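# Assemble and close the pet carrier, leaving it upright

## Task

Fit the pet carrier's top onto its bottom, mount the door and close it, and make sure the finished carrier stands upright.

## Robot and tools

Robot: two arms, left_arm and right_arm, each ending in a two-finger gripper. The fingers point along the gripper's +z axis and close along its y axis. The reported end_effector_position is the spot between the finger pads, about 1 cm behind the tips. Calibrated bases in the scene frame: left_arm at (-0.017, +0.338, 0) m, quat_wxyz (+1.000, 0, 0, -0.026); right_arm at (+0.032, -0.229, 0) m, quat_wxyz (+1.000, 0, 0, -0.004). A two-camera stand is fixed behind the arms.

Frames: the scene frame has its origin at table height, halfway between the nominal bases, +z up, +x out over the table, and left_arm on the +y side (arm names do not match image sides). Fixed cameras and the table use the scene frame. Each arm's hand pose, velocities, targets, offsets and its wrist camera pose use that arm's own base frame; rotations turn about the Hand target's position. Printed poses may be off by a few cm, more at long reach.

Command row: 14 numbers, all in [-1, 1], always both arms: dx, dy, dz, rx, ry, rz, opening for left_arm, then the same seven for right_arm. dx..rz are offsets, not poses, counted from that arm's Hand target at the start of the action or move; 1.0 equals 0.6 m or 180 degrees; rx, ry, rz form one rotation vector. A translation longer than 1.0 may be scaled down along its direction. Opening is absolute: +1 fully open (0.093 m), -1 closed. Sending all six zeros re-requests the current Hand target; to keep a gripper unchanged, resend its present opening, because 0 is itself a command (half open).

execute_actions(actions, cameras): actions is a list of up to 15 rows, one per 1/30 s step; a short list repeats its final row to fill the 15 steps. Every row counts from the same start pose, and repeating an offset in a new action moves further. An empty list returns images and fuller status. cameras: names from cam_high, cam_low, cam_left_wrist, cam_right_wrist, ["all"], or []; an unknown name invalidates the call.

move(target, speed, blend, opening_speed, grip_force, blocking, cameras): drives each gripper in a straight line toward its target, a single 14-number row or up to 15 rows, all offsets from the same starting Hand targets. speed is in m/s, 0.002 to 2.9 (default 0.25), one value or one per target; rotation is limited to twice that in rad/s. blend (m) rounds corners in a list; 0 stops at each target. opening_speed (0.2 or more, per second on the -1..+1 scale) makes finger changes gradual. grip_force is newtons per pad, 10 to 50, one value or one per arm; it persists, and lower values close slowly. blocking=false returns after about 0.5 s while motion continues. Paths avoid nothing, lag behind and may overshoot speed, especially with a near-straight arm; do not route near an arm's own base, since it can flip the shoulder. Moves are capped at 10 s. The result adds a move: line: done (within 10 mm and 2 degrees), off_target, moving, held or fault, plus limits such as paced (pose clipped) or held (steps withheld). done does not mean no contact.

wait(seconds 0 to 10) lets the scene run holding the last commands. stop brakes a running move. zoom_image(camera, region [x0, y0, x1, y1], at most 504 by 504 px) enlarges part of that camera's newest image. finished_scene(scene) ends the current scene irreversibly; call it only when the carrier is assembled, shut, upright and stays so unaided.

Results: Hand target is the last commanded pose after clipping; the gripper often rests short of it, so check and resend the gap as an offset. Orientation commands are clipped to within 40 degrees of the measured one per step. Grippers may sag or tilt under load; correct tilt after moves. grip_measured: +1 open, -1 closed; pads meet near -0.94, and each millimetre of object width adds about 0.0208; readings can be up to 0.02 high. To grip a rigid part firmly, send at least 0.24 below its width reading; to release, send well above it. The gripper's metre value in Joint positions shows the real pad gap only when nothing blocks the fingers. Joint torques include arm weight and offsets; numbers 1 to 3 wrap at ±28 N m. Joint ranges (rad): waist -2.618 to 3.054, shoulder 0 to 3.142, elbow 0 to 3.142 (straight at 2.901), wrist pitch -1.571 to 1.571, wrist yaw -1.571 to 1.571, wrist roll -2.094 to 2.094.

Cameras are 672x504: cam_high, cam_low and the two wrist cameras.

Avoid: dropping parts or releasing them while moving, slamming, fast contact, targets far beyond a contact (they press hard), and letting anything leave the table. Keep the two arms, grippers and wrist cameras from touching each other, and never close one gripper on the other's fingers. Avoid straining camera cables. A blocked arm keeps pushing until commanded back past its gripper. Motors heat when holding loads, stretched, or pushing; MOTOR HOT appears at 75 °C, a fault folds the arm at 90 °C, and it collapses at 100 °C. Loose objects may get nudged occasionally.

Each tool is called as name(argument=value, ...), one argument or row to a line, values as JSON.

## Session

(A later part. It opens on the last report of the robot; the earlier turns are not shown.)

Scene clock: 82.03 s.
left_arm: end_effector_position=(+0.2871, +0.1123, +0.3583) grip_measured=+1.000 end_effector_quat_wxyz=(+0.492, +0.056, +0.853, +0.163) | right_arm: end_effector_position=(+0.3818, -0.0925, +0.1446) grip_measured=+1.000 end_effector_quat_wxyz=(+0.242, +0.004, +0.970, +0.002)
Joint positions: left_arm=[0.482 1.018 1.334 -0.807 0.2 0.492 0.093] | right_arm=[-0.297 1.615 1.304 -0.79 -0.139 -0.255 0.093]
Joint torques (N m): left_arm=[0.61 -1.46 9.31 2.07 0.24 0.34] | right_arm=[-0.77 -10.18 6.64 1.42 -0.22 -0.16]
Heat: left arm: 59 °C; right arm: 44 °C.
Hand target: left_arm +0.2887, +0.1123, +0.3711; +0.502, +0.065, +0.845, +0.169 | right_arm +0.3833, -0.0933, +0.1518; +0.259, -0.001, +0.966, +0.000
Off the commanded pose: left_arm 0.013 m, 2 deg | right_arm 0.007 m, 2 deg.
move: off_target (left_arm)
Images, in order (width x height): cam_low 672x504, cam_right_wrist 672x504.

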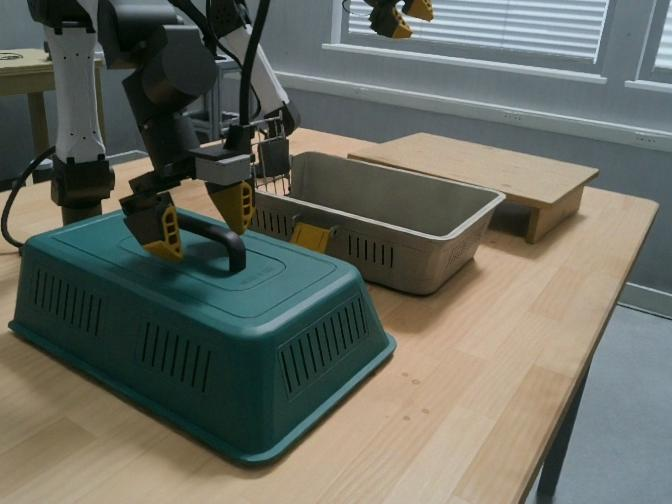

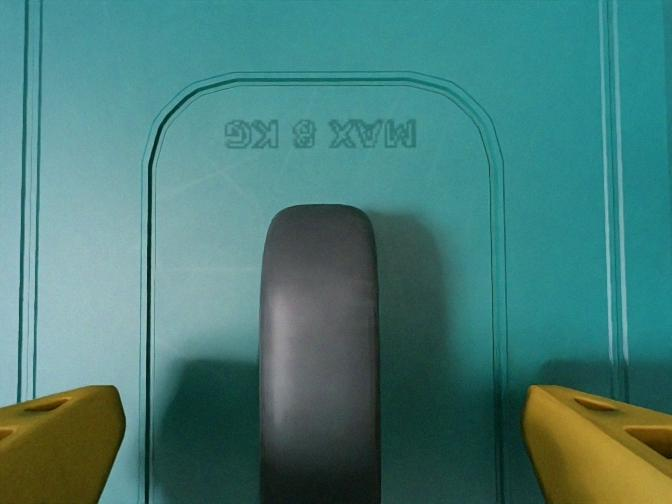

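move(
  target=[0,0,0,0,0,0,1,0,0,0.0,0,0,0,-1],
  opening_speed=0.6,
  cameras=["cam_low","cam_right_wrist","cam_high"],
)

Scene clock: 87.73 s.
left_arm: end_effector_position=(+0.2871, +0.1123, +0.3583) grip_measured=+1.000 end_effector_quat_wxyz=(+0.492, +0.056, +0.853, +0.163) | right_arm: end_effector_position=(+0.3820, -0.0921, +0.1447) grip_measured=-0.604 end_effector_quat_wxyz=(+0.242, +0.001, +0.970, +0.002)
Joint positions: left_arm=[0.482 1.018 1.334 -0.807 0.2 0.492 0.093] | right_arm=[-0.297 1.615 1.304 -0.79 -0.142 -0.262 0.016]
Joint torques (N m): left_arm=[0.53 -1.31 9.26 2.1 0.26 0.32] | right_arm=[-0.77 -10.15 6.61 1.42 -0.2 -0.11]
Heat: left arm: 60 °C; right arm: 44 °C.
Hand target: left_arm +0.2887, +0.1123, +0.3711; +0.502, +0.065, +0.845, +0.169 | right_arm +0.3832, -0.0934, +0.1518; +0.259, -0.001, +0.966, +0.000
Off the commanded pose: left_arm 0.013 m, 2 deg | right_arm 0.007 m, 2 deg.
move: off_target (left_arm)
Images, in order (width x height): cam_high 672x504, cam_low 672x504, cam_right_wrist 672x504.

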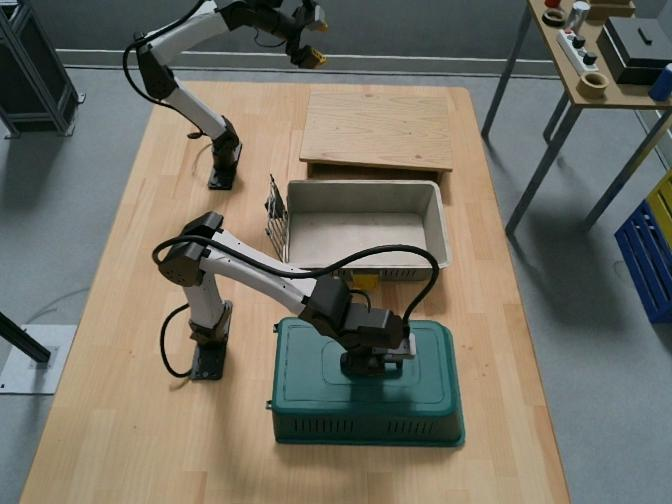

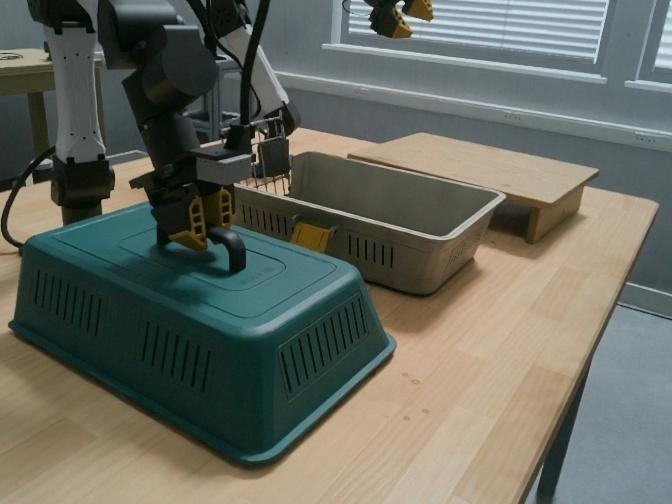

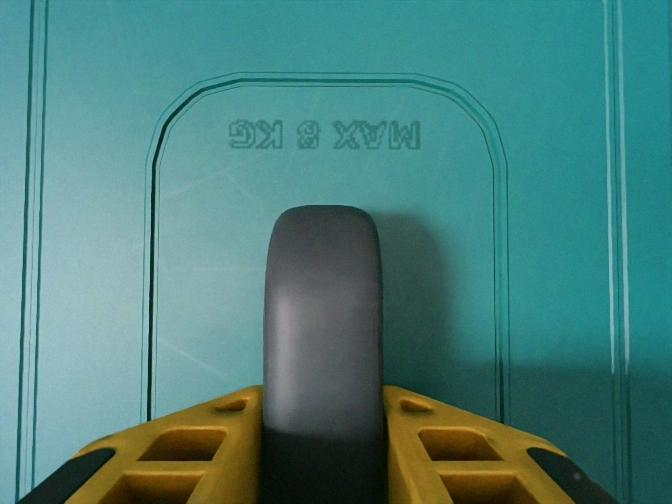

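move(
  target=[-0.13,0.08,-0.15,0,0,0,1,0,0,0.08,0,0,0,-1],
  speed=0.08,
  cameras=["cam_low","cam_right_wrist","cam_high"],
)

Scene clock: 91.83 s.
left_arm: end_effector_position=(+0.2098, +0.1608, +0.2765) grip_measured=+1.000 end_effector_quat_wxyz=(+0.494, +0.050, +0.853, +0.159) | right_arm: end_effector_position=(+0.3689, -0.0881, +0.1707) grip_measured=-0.609 end_effector_quat_wxyz=(+0.212, +0.003, +0.977, +0.011)
Joint positions: left_arm=[1.086 0.845 0.963 -0.776 0.717 0.84 0.093] | right_arm=[-0.297 1.615 1.433 -0.983 -0.142 -0.262 0.016]
Joint torques (N m): left_arm=[0.54 -1.74 6.37 1.98 0.57 0.35] | right_arm=[-0.79 -10.07 12.53 1.32 -0.2 -0.1]
Heat: left arm: 59 °C; right arm: 45 °C.
Hand target: left_arm +0.2108, +0.1603, +0.2812; +0.502, +0.066, +0.845, +0.169 | right_arm +0.3833, -0.0934, +0.1999; +0.259, -0.001, +0.966, +0.000
Off the commanded pose: left_arm 0.005 m, 2 deg | right_arm 0.033 m, 6 deg.
move: off_target (right_arm)
Images, in order (width x height): cam_high 672x504, cam_low 672x504, cam_right_wrist 672x504.

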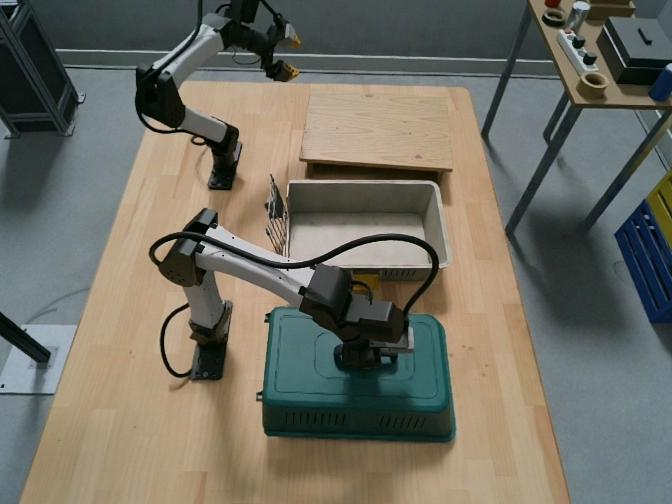

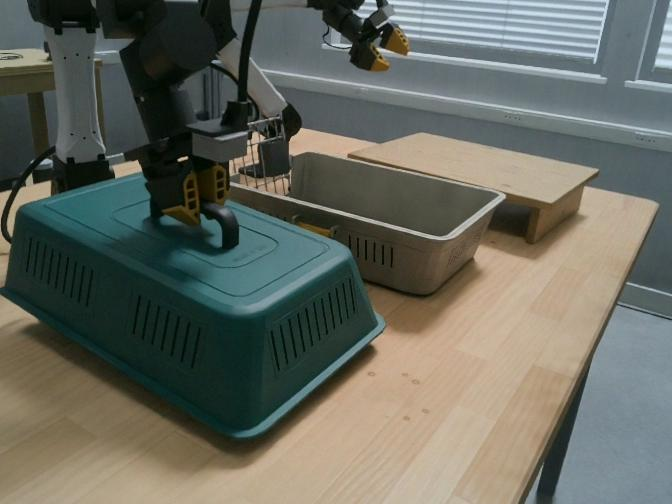

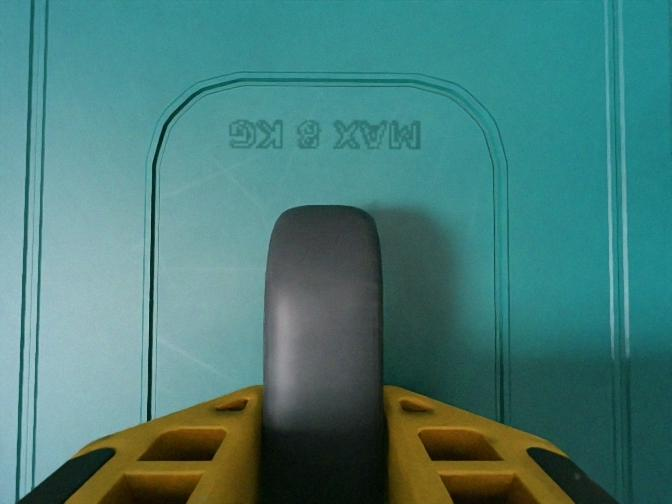

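move(
  target=[0,0,0,0,0,0,1,0.03,0,0.1,0,-0.03,0,-1],
  speed=0.08,
  cameras=["cam_low","cam_right_wrist","cam_high"],
)

Scene clock: 96.47 s.
left_arm: end_effector_position=(+0.2099, +0.1607, +0.2765) grip_measured=+1.000 end_effector_quat_wxyz=(+0.494, +0.051, +0.853, +0.159) | right_arm: end_effector_position=(+0.3867, -0.0914, +0.2331) grip_measured=-0.609 end_effector_quat_wxyz=(+0.258, -0.001, +0.966, +0.004)
Joint positions: left_arm=[1.086 0.845 0.963 -0.776 0.718 0.841 0.093] | right_arm=[-0.297 1.638 1.667 -1.098 -0.154 -0.259 0.016]
Joint torques (N m): left_arm=[0.55 -1.68 6.19 1.96 0.44 0.33] | right_arm=[-0.44 -8.8 12.41 1.59 -0.31 0.05]
Heat: left arm: 59 °C; right arm: 46 °C.
Hand target: left_arm +0.2108, +0.1602, +0.2812; +0.502, +0.066, +0.845, +0.169 | right_arm +0.4013, -0.0934, +0.2599; +0.305, -0.001, +0.953, +0.000
Off the commanded pose: left_arm 0.005 m, 2 deg | right_arm 0.031 m, 6 deg.
move: off_target (right_arm)
Images, in order (width x height): cam_high 672x504, cam_low 672x504, cam_right_wrist 672x504.

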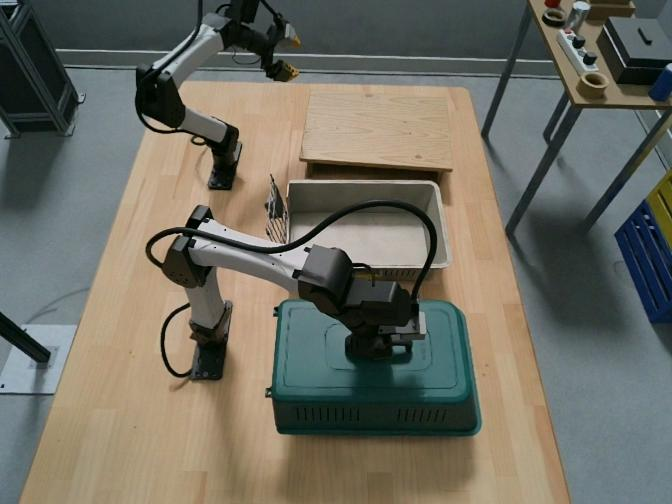

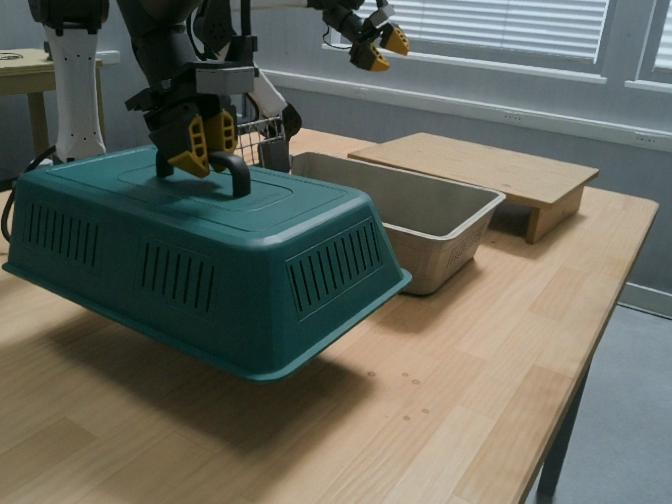

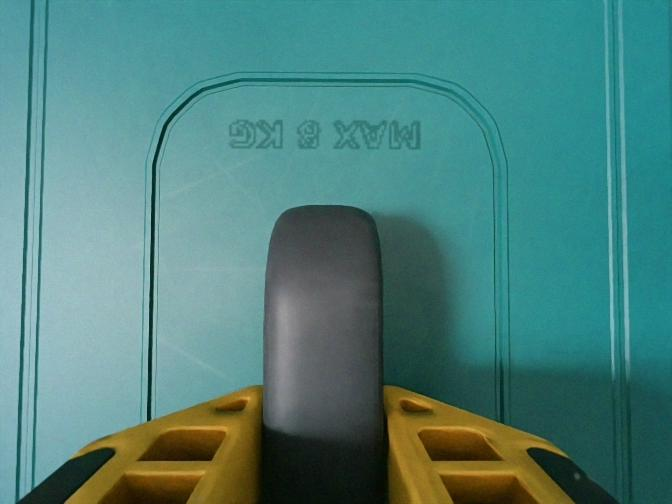

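move(
  target=[
    [0,0,0,0,0,0,1,0.0,0,0.2,0,0.012,0,-1],
    [0,0,0,0,0,0,1,0.03,0.3,0.22,0,0.012,0,-1],
  ],
  speed=0.12,
  blend=0.02,
  cameras=["all"],
)

Scene clock: 106.50 s.
left_arm: end_effector_position=(+0.2099, +0.1607, +0.2765) grip_measured=+1.000 end_effector_quat_wxyz=(+0.494, +0.051, +0.853, +0.159) | right_arm: end_effector_position=(+0.4171, +0.0896, +0.3698) grip_measured=-0.609 end_effector_quat_wxyz=(+0.335, -0.017, +0.942, +0.013)
Joint positions: left_arm=[1.086 0.845 0.963 -0.776 0.718 0.841 0.093] | right_arm=[0.262 1.984 2.68 -1.593 0.129 0.181 0.016]
Joint torques (N m): left_arm=[0.62 -1.72 6.34 1.99 0.52 0.32] | right_arm=[-0.42 -10.14 9.58 1.75 0.24 0.04]
Heat: left arm: 58 °C; right arm: 47 °C.
Hand target: left_arm +0.2108, +0.1602, +0.2812; +0.502, +0.066, +0.845, +0.169 | right_arm +0.4192, +0.0867, +0.3919; +0.286, -0.001, +0.958, +0.000
Off the commanded pose: left_arm 0.005 m, 2 deg | right_arm 0.022 m, 6 deg.
joint read past its limit (right arm) — joint 4 (wrist pitch), lower limit.
joint sent to its limit (right arm) — joint 4 (wrist pitch), lower limit. The joint targets are off in orientation, not in position.
move: off_target (right_arm)

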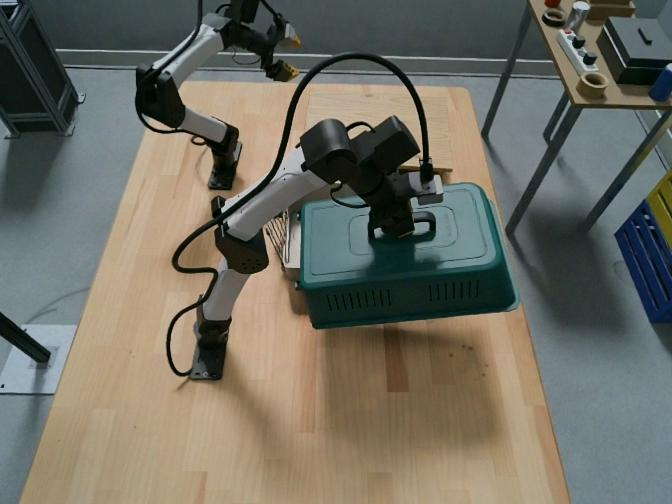

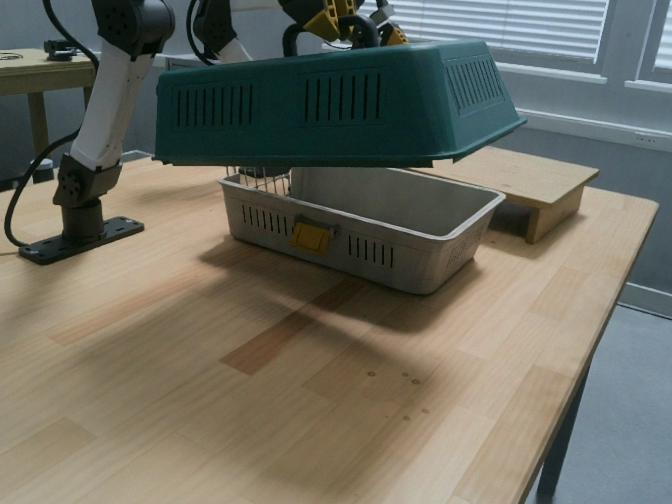

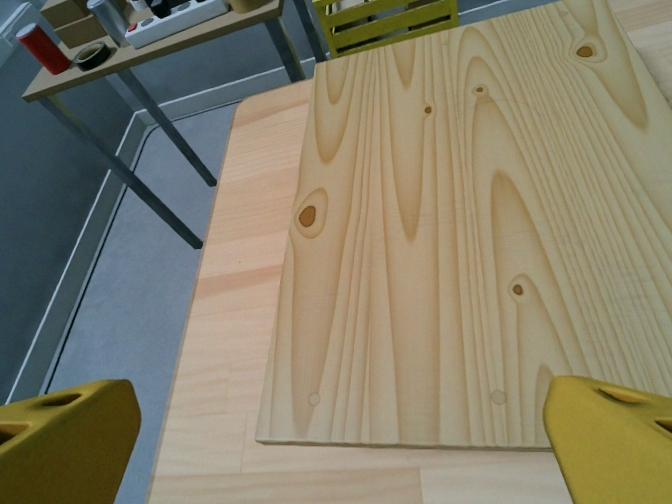

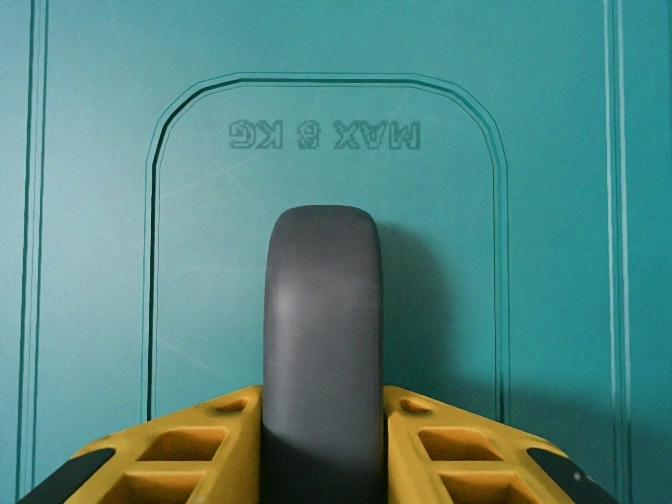

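move(
  target=[0,0,0,0,0,0,1,-0.01,0.34,-0.02,0,-0.022,0,-1],
  speed=0.12,
  cameras=["all"],
)

zoom_image(
  camera="cam_high",
  region=[230, 60, 500, 300],
)

zoom_image(
  camera="cam_low",
  region=[180, 20, 520, 320],
)

Scene clock: 112.77 s.
left_arm: end_effector_position=(+0.2099, +0.1607, +0.2765) grip_measured=+1.000 end_effector_quat_wxyz=(+0.494, +0.051, +0.853, +0.159) | right_arm: end_effector_position=(+0.4002, +0.2868, +0.3443) grip_measured=-0.609 end_effector_quat_wxyz=(+0.385, -0.052, +0.920, +0.044)
Joint positions: left_arm=[1.086 0.845 0.963 -0.776 0.718 0.841 0.093] | right_arm=[0.758 2.201 2.823 -1.488 0.408 0.493 0.016]
Joint torques (N m): left_arm=[0.42 -1.74 6.19 1.96 0.49 0.34] | right_arm=[-0.39 -12.68 9.84 2.3 0.56 0.06]
Heat: left arm: 57 °C; right arm: 47 °C.
Hand target: left_arm +0.2108, +0.1602, +0.2812; +0.502, +0.066, +0.845, +0.169 | right_arm +0.4134, +0.2907, +0.3798; +0.319, -0.001, +0.948, +0.000
Off the commanded pose: left_arm 0.005 m, 2 deg | right_arm 0.038 m, 11 deg.
elbow stopped short (right arm): the move would have taken joint 3 (elbow) straighter than the controller allows.
move: off_target (right_arm)

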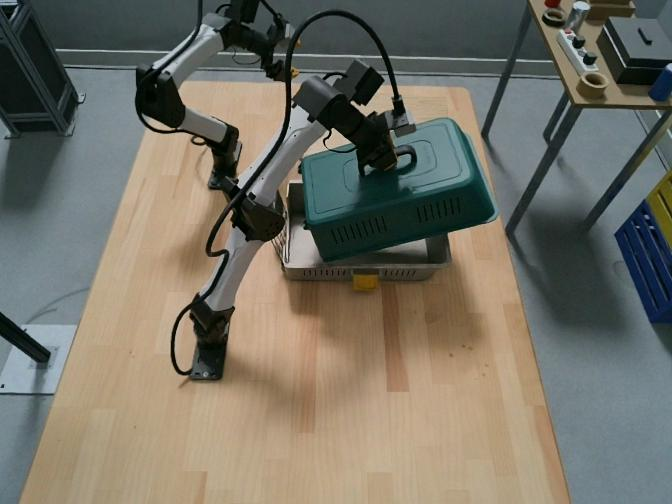

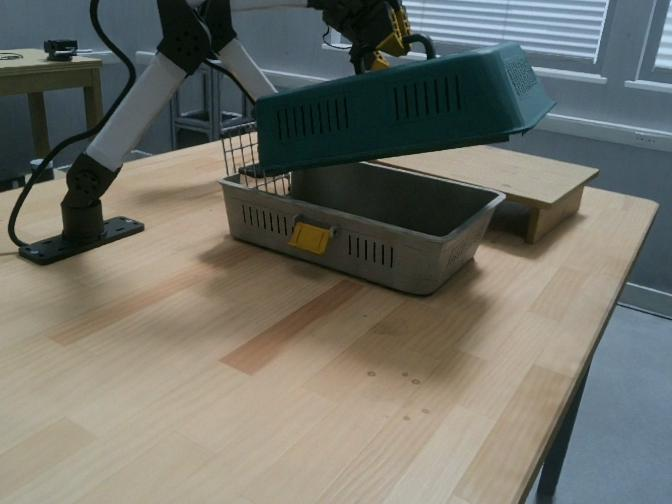

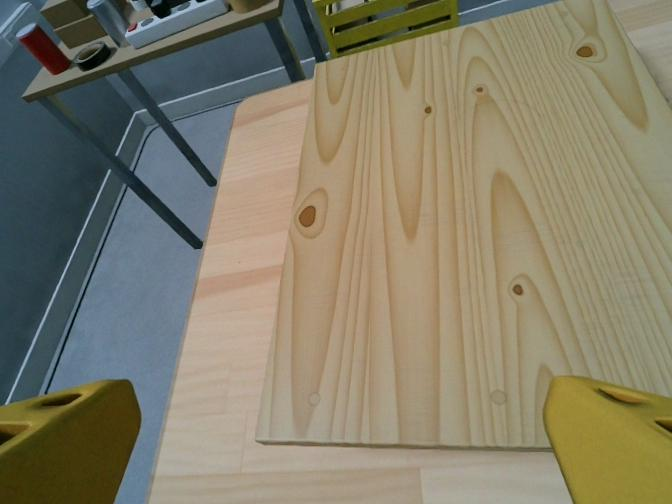

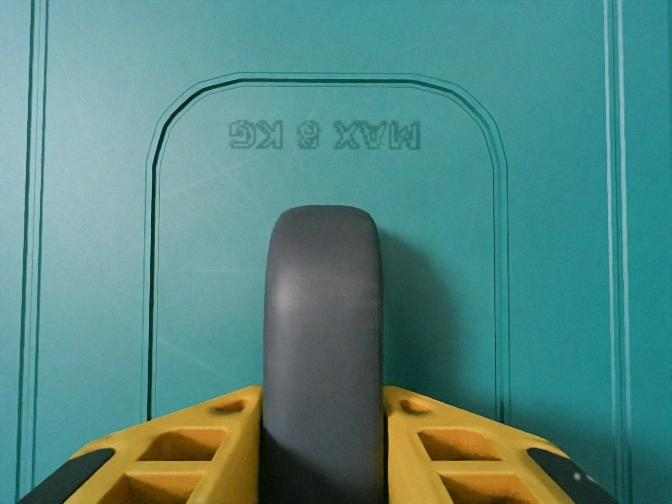

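Scaled by 1.867 from the camera's 672x504 image, which has a finer 960x720 frame.

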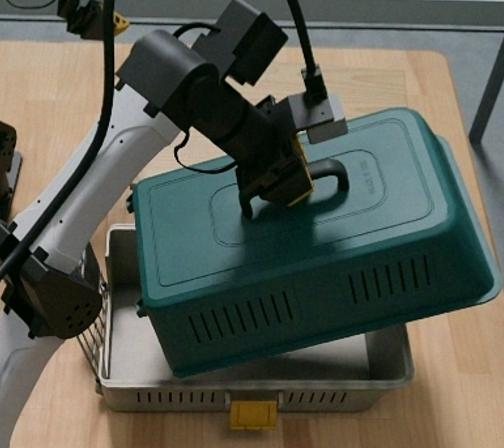

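Scaled by 1.482 from the camera's 672x504 image, which has a finer 960x720 frame.

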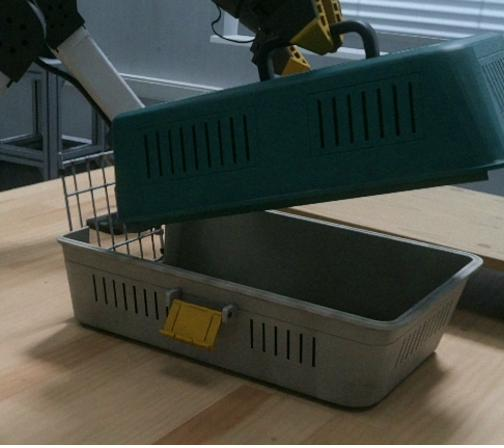

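move(
  target=[
    [0,0,0,0,0,0,1,0,-0.1,0.0,0,0,0,-1],
    [0,0,0,0,0,0,1,0,-0.6,-0.02,0,0.022,0,-1],
    [0,0,0,0,0,0,1,-0.015,-0.64,-0.22,0,0.012,0,-1],
  ],
  speed=0.13,
  blend=0.02,
  cameras=["cam_high","cam_low"],
)

Scene clock: 133.43 s.
left_arm: end_effector_position=(+0.2099, +0.1607, +0.2765) grip_measured=+1.000 end_effector_quat_wxyz=(+0.494, +0.051, +0.853, +0.159) | right_arm: end_effector_position=(+0.3962, -0.0923, +0.2217) grip_measured=-0.609 end_effector_quat_wxyz=(+0.249, +0.008, +0.969, +0.007)
Joint positions: left_arm=[1.086 0.845 0.963 -0.776 0.718 0.841 0.093] | right_arm=[-0.29 1.681 1.677 -1.084 -0.148 -0.236 0.016]
Joint torques (N m): left_arm=[0.64 -1.77 6.48 2 0.49 0.36] | right_arm=[-0.65 -13.09 7.72 1.79 -0.31 -0.16]
Heat: left arm: 56 °C; right arm: 47 °C.
Hand target: left_arm +0.2108, +0.1602, +0.2812; +0.502, +0.066, +0.845, +0.169 | right_arm +0.4043, -0.0932, +0.2480; +0.302, -0.001, +0.953, +0.000
Off the commanded pose: left_arm 0.005 m, 2 deg | right_arm 0.027 m, 6 deg.
elbow stopped short (right arm): the move would have taken joint 3 (elbow) straighter than the controller allows.
move: off_target (right_arm)
Images, in order (width x height): cam_high 672x504, cam_low 672x504.

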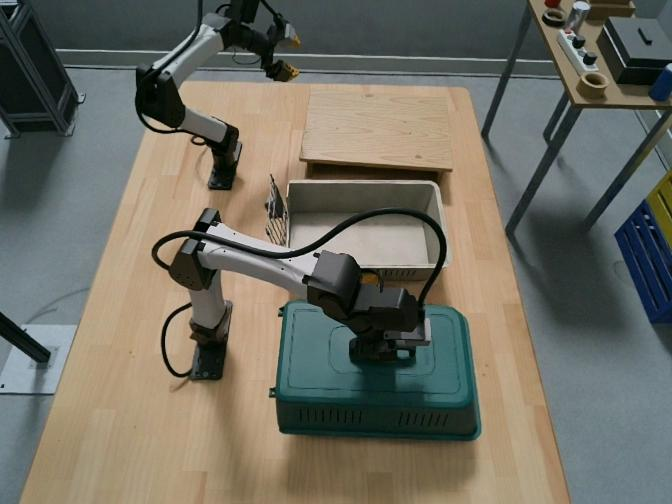

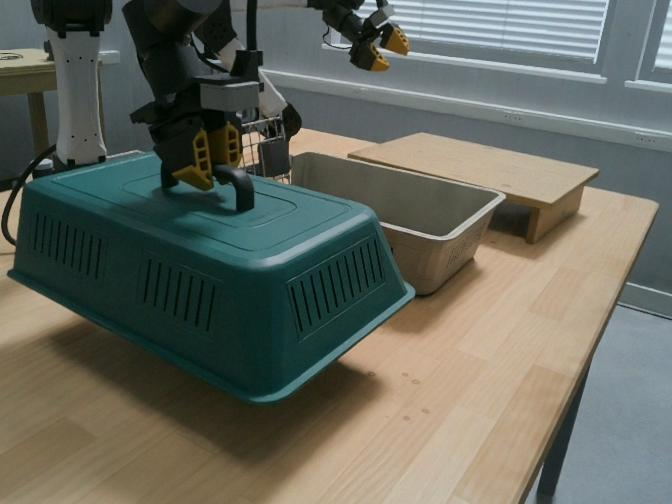

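move(
  target=[0,0,0,0,0,0,1,-0.01,0,-0.125,0,0.002,0,-1],
  speed=0.06,
  cameras=["cam_high","cam_low"],
)

Scene clock: 137.17 s.
left_arm: end_effector_position=(+0.2099, +0.1607, +0.2765) grip_measured=+1.000 end_effector_quat_wxyz=(+0.494, +0.051, +0.853, +0.159) | right_arm: end_effector_position=(+0.3866, -0.0912, +0.1474) grip_measured=-0.609 end_effector_quat_wxyz=(+0.245, +0.007, +0.969, +0.008)
Joint positions: left_arm=[1.086 0.845 0.963 -0.776 0.718 0.841 0.093] | right_arm=[-0.295 1.627 1.325 -0.795 -0.149 -0.244 0.016]
Joint torques (N m): left_arm=[0.42 -1.8 6.26 1.97 0.49 0.31] | right_arm=[-0.7 -12.79 7.72 1.79 -0.31 -0.13]
Heat: left arm: 56 °C; right arm: 47 °C.
Hand target: left_arm +0.2108, +0.1602, +0.2812; +0.502, +0.066, +0.845, +0.169 | right_arm +0.3983, -0.0934, +0.1729; +0.298, -0.001, +0.954, +0.000
Off the commanded pose: left_arm 0.005 m, 2 deg | right_arm 0.028 m, 7 deg.
move: off_target (right_arm)
Images, in order (width x height): cam_high 672x504, cam_low 672x504.

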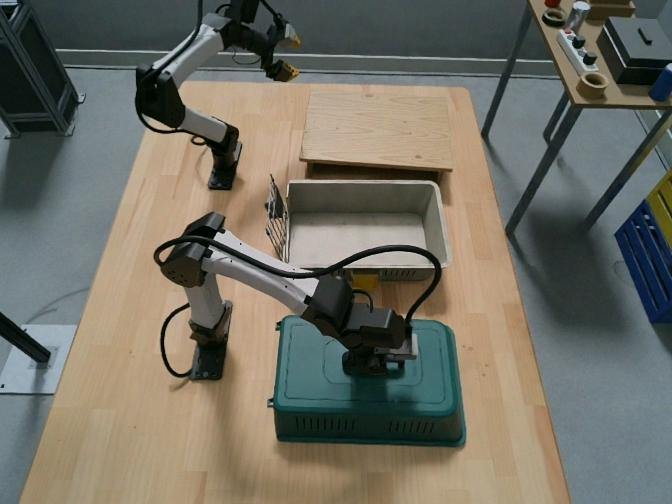

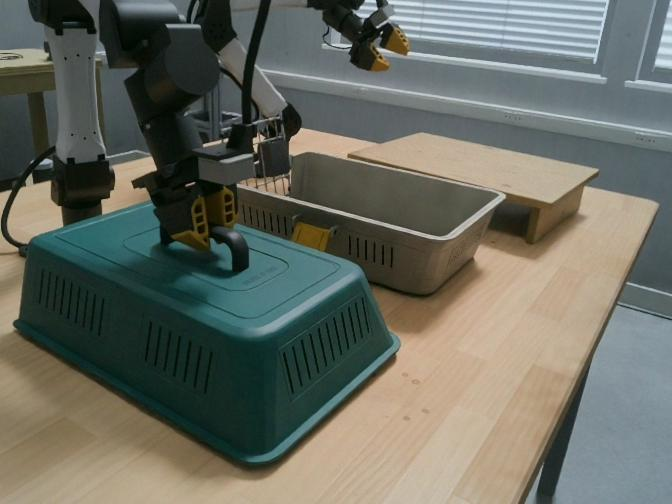

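move(
  target=[
    [0,0,0,0,0,0,1,-0.012,0,-0.04,0,0.02,0,-1],
    [0,0,0,0,0,0,1,-0.012,0,-0.045,0,0.03,0,1],
  ],
  speed=0.05,
  opening_speed=0.8,
  cameras=["cam_high","cam_low","cam_right_wrist"],
)

Scene clock: 143.03 s.
left_arm: end_effector_position=(+0.2099, +0.1607, +0.2765) grip_measured=+1.000 end_effector_quat_wxyz=(+0.494, +0.051, +0.853, +0.159) | right_arm: end_effector_position=(+0.3859, -0.0920, +0.1440) grip_measured=+1.000 end_effector_quat_wxyz=(+0.245, +0.004, +0.969, +0.003)
Joint positions: left_arm=[1.086 0.845 0.963 -0.776 0.718 0.841 0.093] | right_arm=[-0.295 1.624 1.308 -0.778 -0.143 -0.251 0.093]
Joint torques (N m): left_arm=[0.57 -1.77 6.34 1.97 0.48 0.33] | right_arm=[-0.2 -7.38 8.29 1.37 -0.11 -0.14]
Heat: left arm: 56 °C; right arm: 47 °C.
Hand target: left_arm +0.2108, +0.1602, +0.2812; +0.502, +0.066, +0.845, +0.169 | right_arm +0.3911, -0.0933, +0.1458; +0.253, -0.001, +0.967, +0.000
Off the commanded pose: left_arm 0.005 m, 2 deg | right_arm 0.006 m, 1 deg.
move: done
Images, in order (width x height): cam_high 672x504, cam_low 672x504, cam_right_wrist 672x504.

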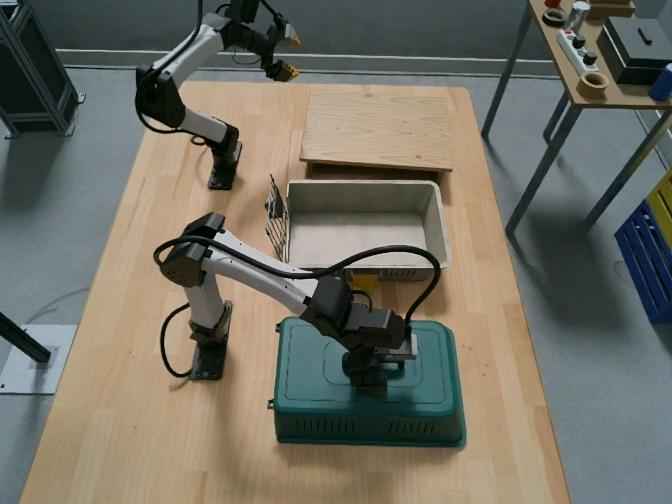

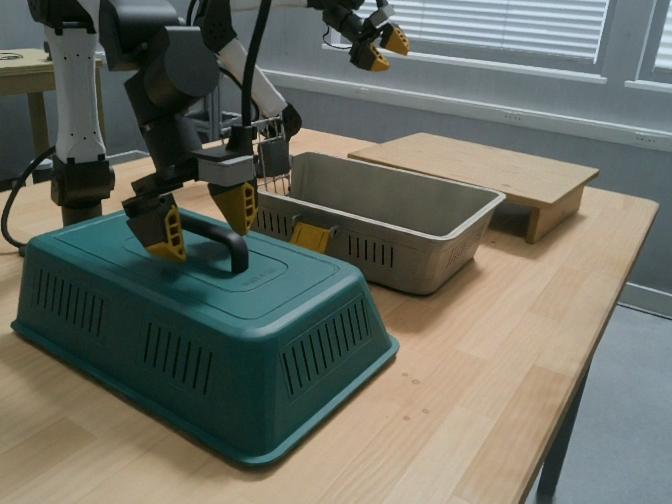

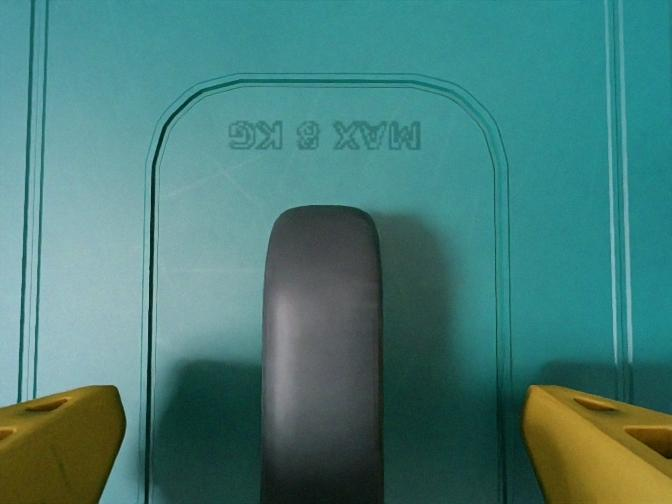

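move(
  target=[
    [0,0,0,0,0,0,1,-0.01,0,0.03,0,-0.126,0,1],
    [0,0,0,0,0,0,1,-0.022,0,0.01,0,-0.126,0,1],
  ],
  speed=0.1,
  cameras=["cam_high","cam_low","cam_right_wrist"],
)

zoom_image(
  camera="cam_low",
  region=[80, 100, 360, 310],
)

Scene clock: 149.93 s.
left_arm: end_effector_position=(+0.2099, +0.1607, +0.2765) grip_measured=+1.000 end_effector_quat_wxyz=(+0.494, +0.051, +0.853, +0.159) | right_arm: end_effector_position=(+0.3769, -0.0927, +0.1424) grip_measured=+1.000 end_effector_quat_wxyz=(+0.420, +0.000, +0.907, +0.001)
Joint positions: left_arm=[1.086 0.845 0.963 -0.776 0.718 0.841 0.093] | right_arm=[-0.359 1.375 0.847 -0.209 -0.274 -0.237 0.093]
Joint torques (N m): left_arm=[0.5 -1.87 6.31 1.96 0.53 0.36] | right_arm=[-0.68 -8.1 7.1 1.97 -0.26 -0.01]
Heat: left arm: 56 °C; right arm: 47 °C.
Hand target: left_arm +0.2108, +0.1602, +0.2812; +0.502, +0.066, +0.845, +0.169 | right_arm +0.3779, -0.0933, +0.1519; +0.438, -0.001, +0.899, +0.000
Off the commanded pose: left_arm 0.005 m, 2 deg | right_arm 0.009 m, 2 deg.
move: done
Images, in order (width x height): cam_high 672x504, cam_low 672x504, cam_right_wrist 672x504.

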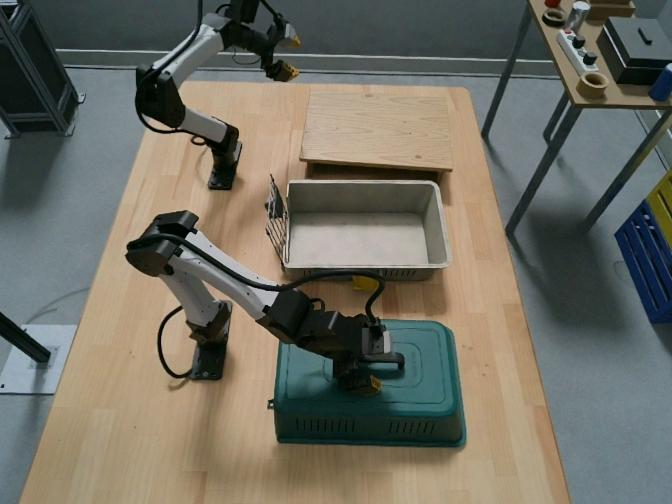

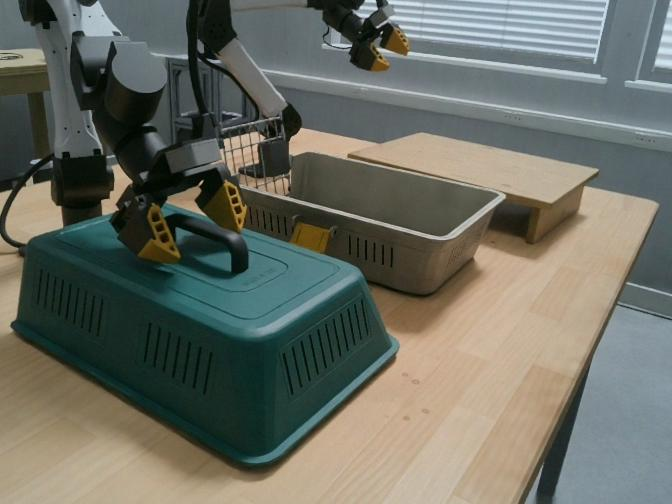

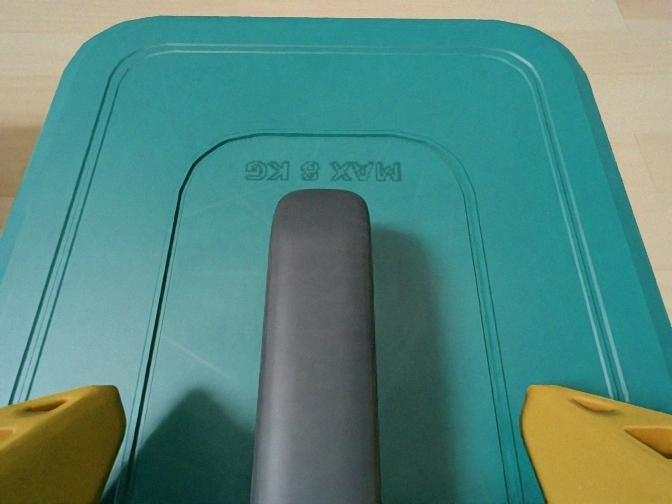

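Scaled by 1.800 from the camera's 672x504 image, which has a finer 960x720 frame.

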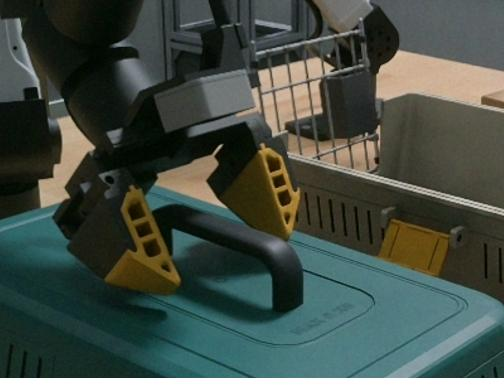

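move(
  target=[0,0,0,0,0,0,1,0,0,0,0,0,0,-1],
  opening_speed=0.6,
)

move(
  target=[
    [0,0,0,0,0,0,1,0.005,0,0.06,0,-0.015,0,-1],
    [0,0,0,0,0,0,1,0.015,0,0.15,0,-0.03,0,-1],
  ],
  speed=0.08,
  blend=0.01,
  cameras=["cam_high","cam_low","cam_right_wrist"],
)

Scene clock: 155.73 s.
left_arm: end_effector_position=(+0.2099, +0.1607, +0.2765) grip_measured=+1.000 end_effector_quat_wxyz=(+0.494, +0.051, +0.853, +0.159) | right_arm: end_effector_position=(+0.3771, -0.0923, +0.1426) grip_measured=-0.606 end_effector_quat_wxyz=(+0.421, -0.001, +0.907, +0.003)
Joint positions: left_arm=[1.086 0.845 0.963 -0.776 0.718 0.841 0.093] | right_arm=[-0.359 1.375 0.847 -0.208 -0.277 -0.237 0.016]
Joint torques (N m): left_arm=[0.58 -1.62 6.38 1.98 0.5 0.33] | right_arm=[-0.72 -8.05 7.08 1.96 -0.23 -0.01]
Heat: left arm: 55 °C; right arm: 46 °C.
Hand target: left_arm +0.2108, +0.1602, +0.2812; +0.502, +0.066, +0.845, +0.169 | right_arm +0.3779, -0.0933, +0.1519; +0.438, -0.001, +0.899, +0.000
Off the commanded pose: left_arm 0.005 m, 2 deg | right_arm 0.009 m, 2 deg.
move: done

Scene clock: 157.57 s.
left_arm: end_effector_position=(+0.2099, +0.1607, +0.2765) grip_measured=+1.000 end_effector_quat_wxyz=(+0.494, +0.051, +0.853, +0.159) | right_arm: end_effector_position=(+0.3690, -0.0890, +0.1914) grip_measured=-0.611 end_effector_quat_wxyz=(+0.411, +0.009, +0.912, +0.013)
Joint positions: left_arm=[1.086 0.845 0.963 -0.776 0.718 0.841 0.093] | right_arm=[-0.361 1.319 1.018 -0.46 -0.283 -0.219 0.016]
Joint torques (N m): left_arm=[0.53 -1.62 6.34 1.96 0.49 0.31] | right_arm=[-0.68 -9.26 13.53 2.28 -0.41 0.05]
Heat: left arm: 55 °C; right arm: 47 °C.
Hand target: left_arm +0.2108, +0.1602, +0.2812; +0.502, +0.066, +0.845, +0.169 | right_arm +0.3869, -0.0932, +0.2419; +0.480, -0.001, +0.877, +0.000
Off the commanded pose: left_arm 0.005 m, 2 deg | right_arm 0.054 m, 9 deg.
move: off_target (right_arm)
Images, in order (width x height): cam_high 672x504, cam_low 672x504, cam_right_wrist 672x504.

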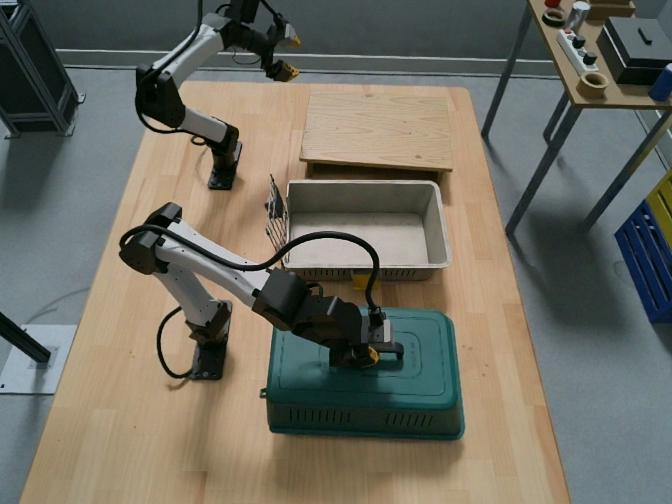

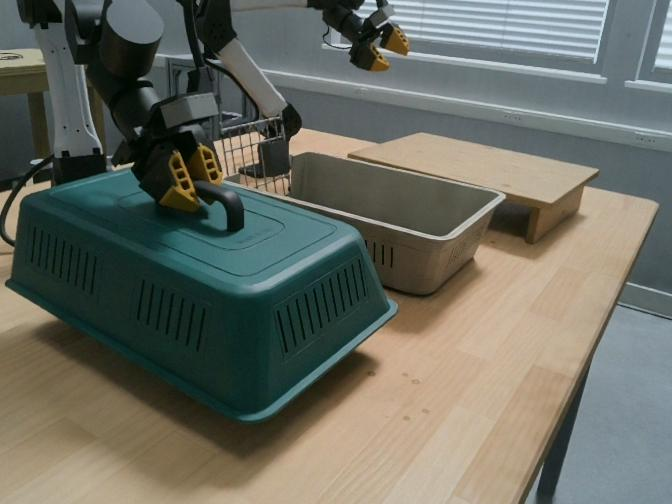

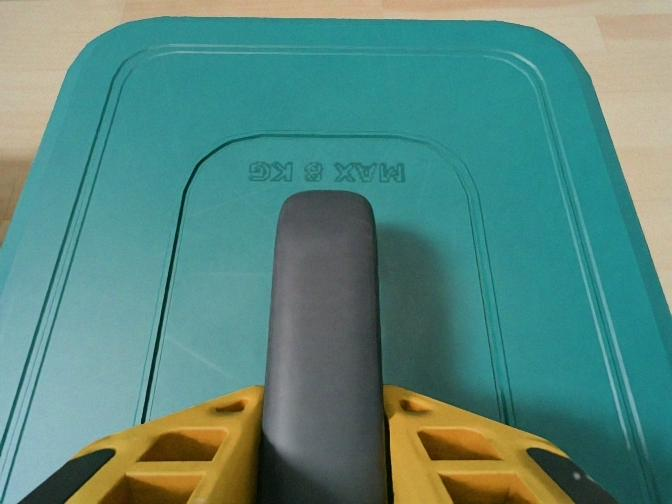

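move(
  target=[
    [0,0,0,0,0,0,1,0.02,0,0.24,0,-0.005,0,-1],
    [0,0,0,0,0,0,1,0.02,0.3,0.26,0,-0.005,0,-1],
  ],
  speed=0.12,
  blend=0.02,
  cameras=["cam_high","cam_low","cam_right_wrist"],
)

Scene clock: 163.33 s.
left_arm: end_effector_position=(+0.2099, +0.1607, +0.2765) grip_measured=+1.000 end_effector_quat_wxyz=(+0.494, +0.051, +0.853, +0.159) | right_arm: end_effector_position=(+0.3889, +0.0866, +0.3574) grip_measured=-0.611 end_effector_quat_wxyz=(+0.428, -0.020, +0.904, -0.012)
Joint positions: left_arm=[1.086 0.845 0.963 -0.776 0.718 0.841 0.093] | right_arm=[0.326 1.511 1.838 -1.041 0.255 0.165 0.016]
Joint torques (N m): left_arm=[0.53 -1.73 6.41 1.96 0.48 0.32] | right_arm=[-0.1 -7.65 12.45 2.39 0.32 0.07]
Heat: left arm: 55 °C; right arm: 49 °C.
Hand target: left_arm +0.2108, +0.1602, +0.2812; +0.502, +0.066, +0.845, +0.169 | right_arm +0.3989, +0.0867, +0.3979; +0.487, -0.001, +0.873, +0.000
Off the commanded pose: left_arm 0.005 m, 2 deg | right_arm 0.042 m, 8 deg.
move: off_target (right_arm)
Images, in order (width x height): cam_high 672x504, cam_low 672x504, cam_right_wrist 672x504.

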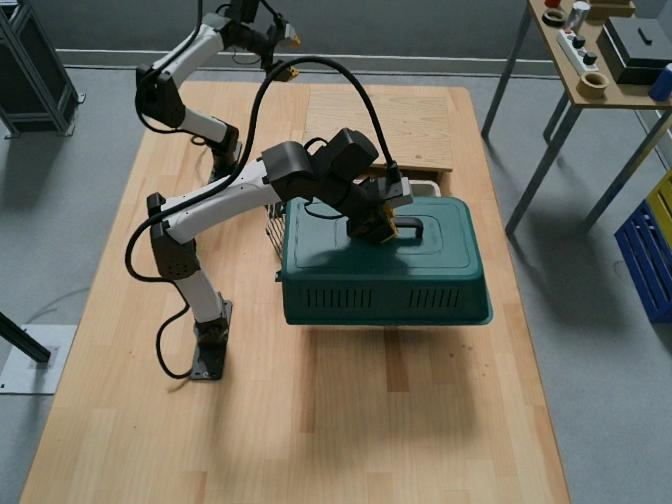

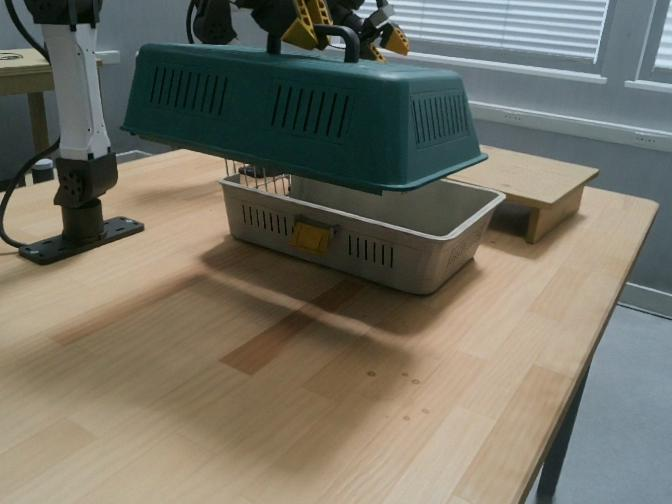

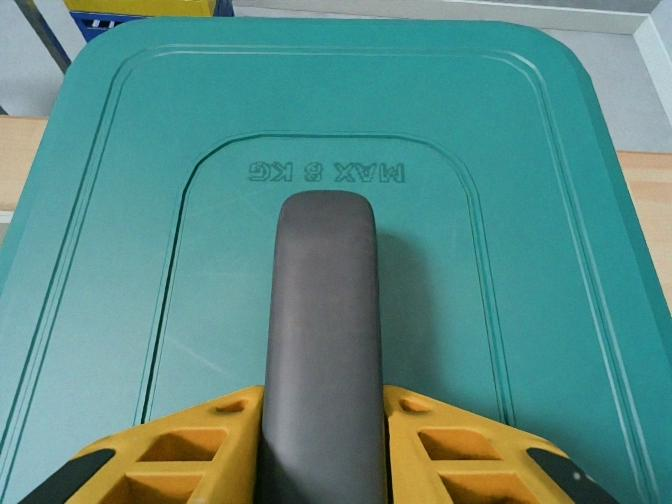

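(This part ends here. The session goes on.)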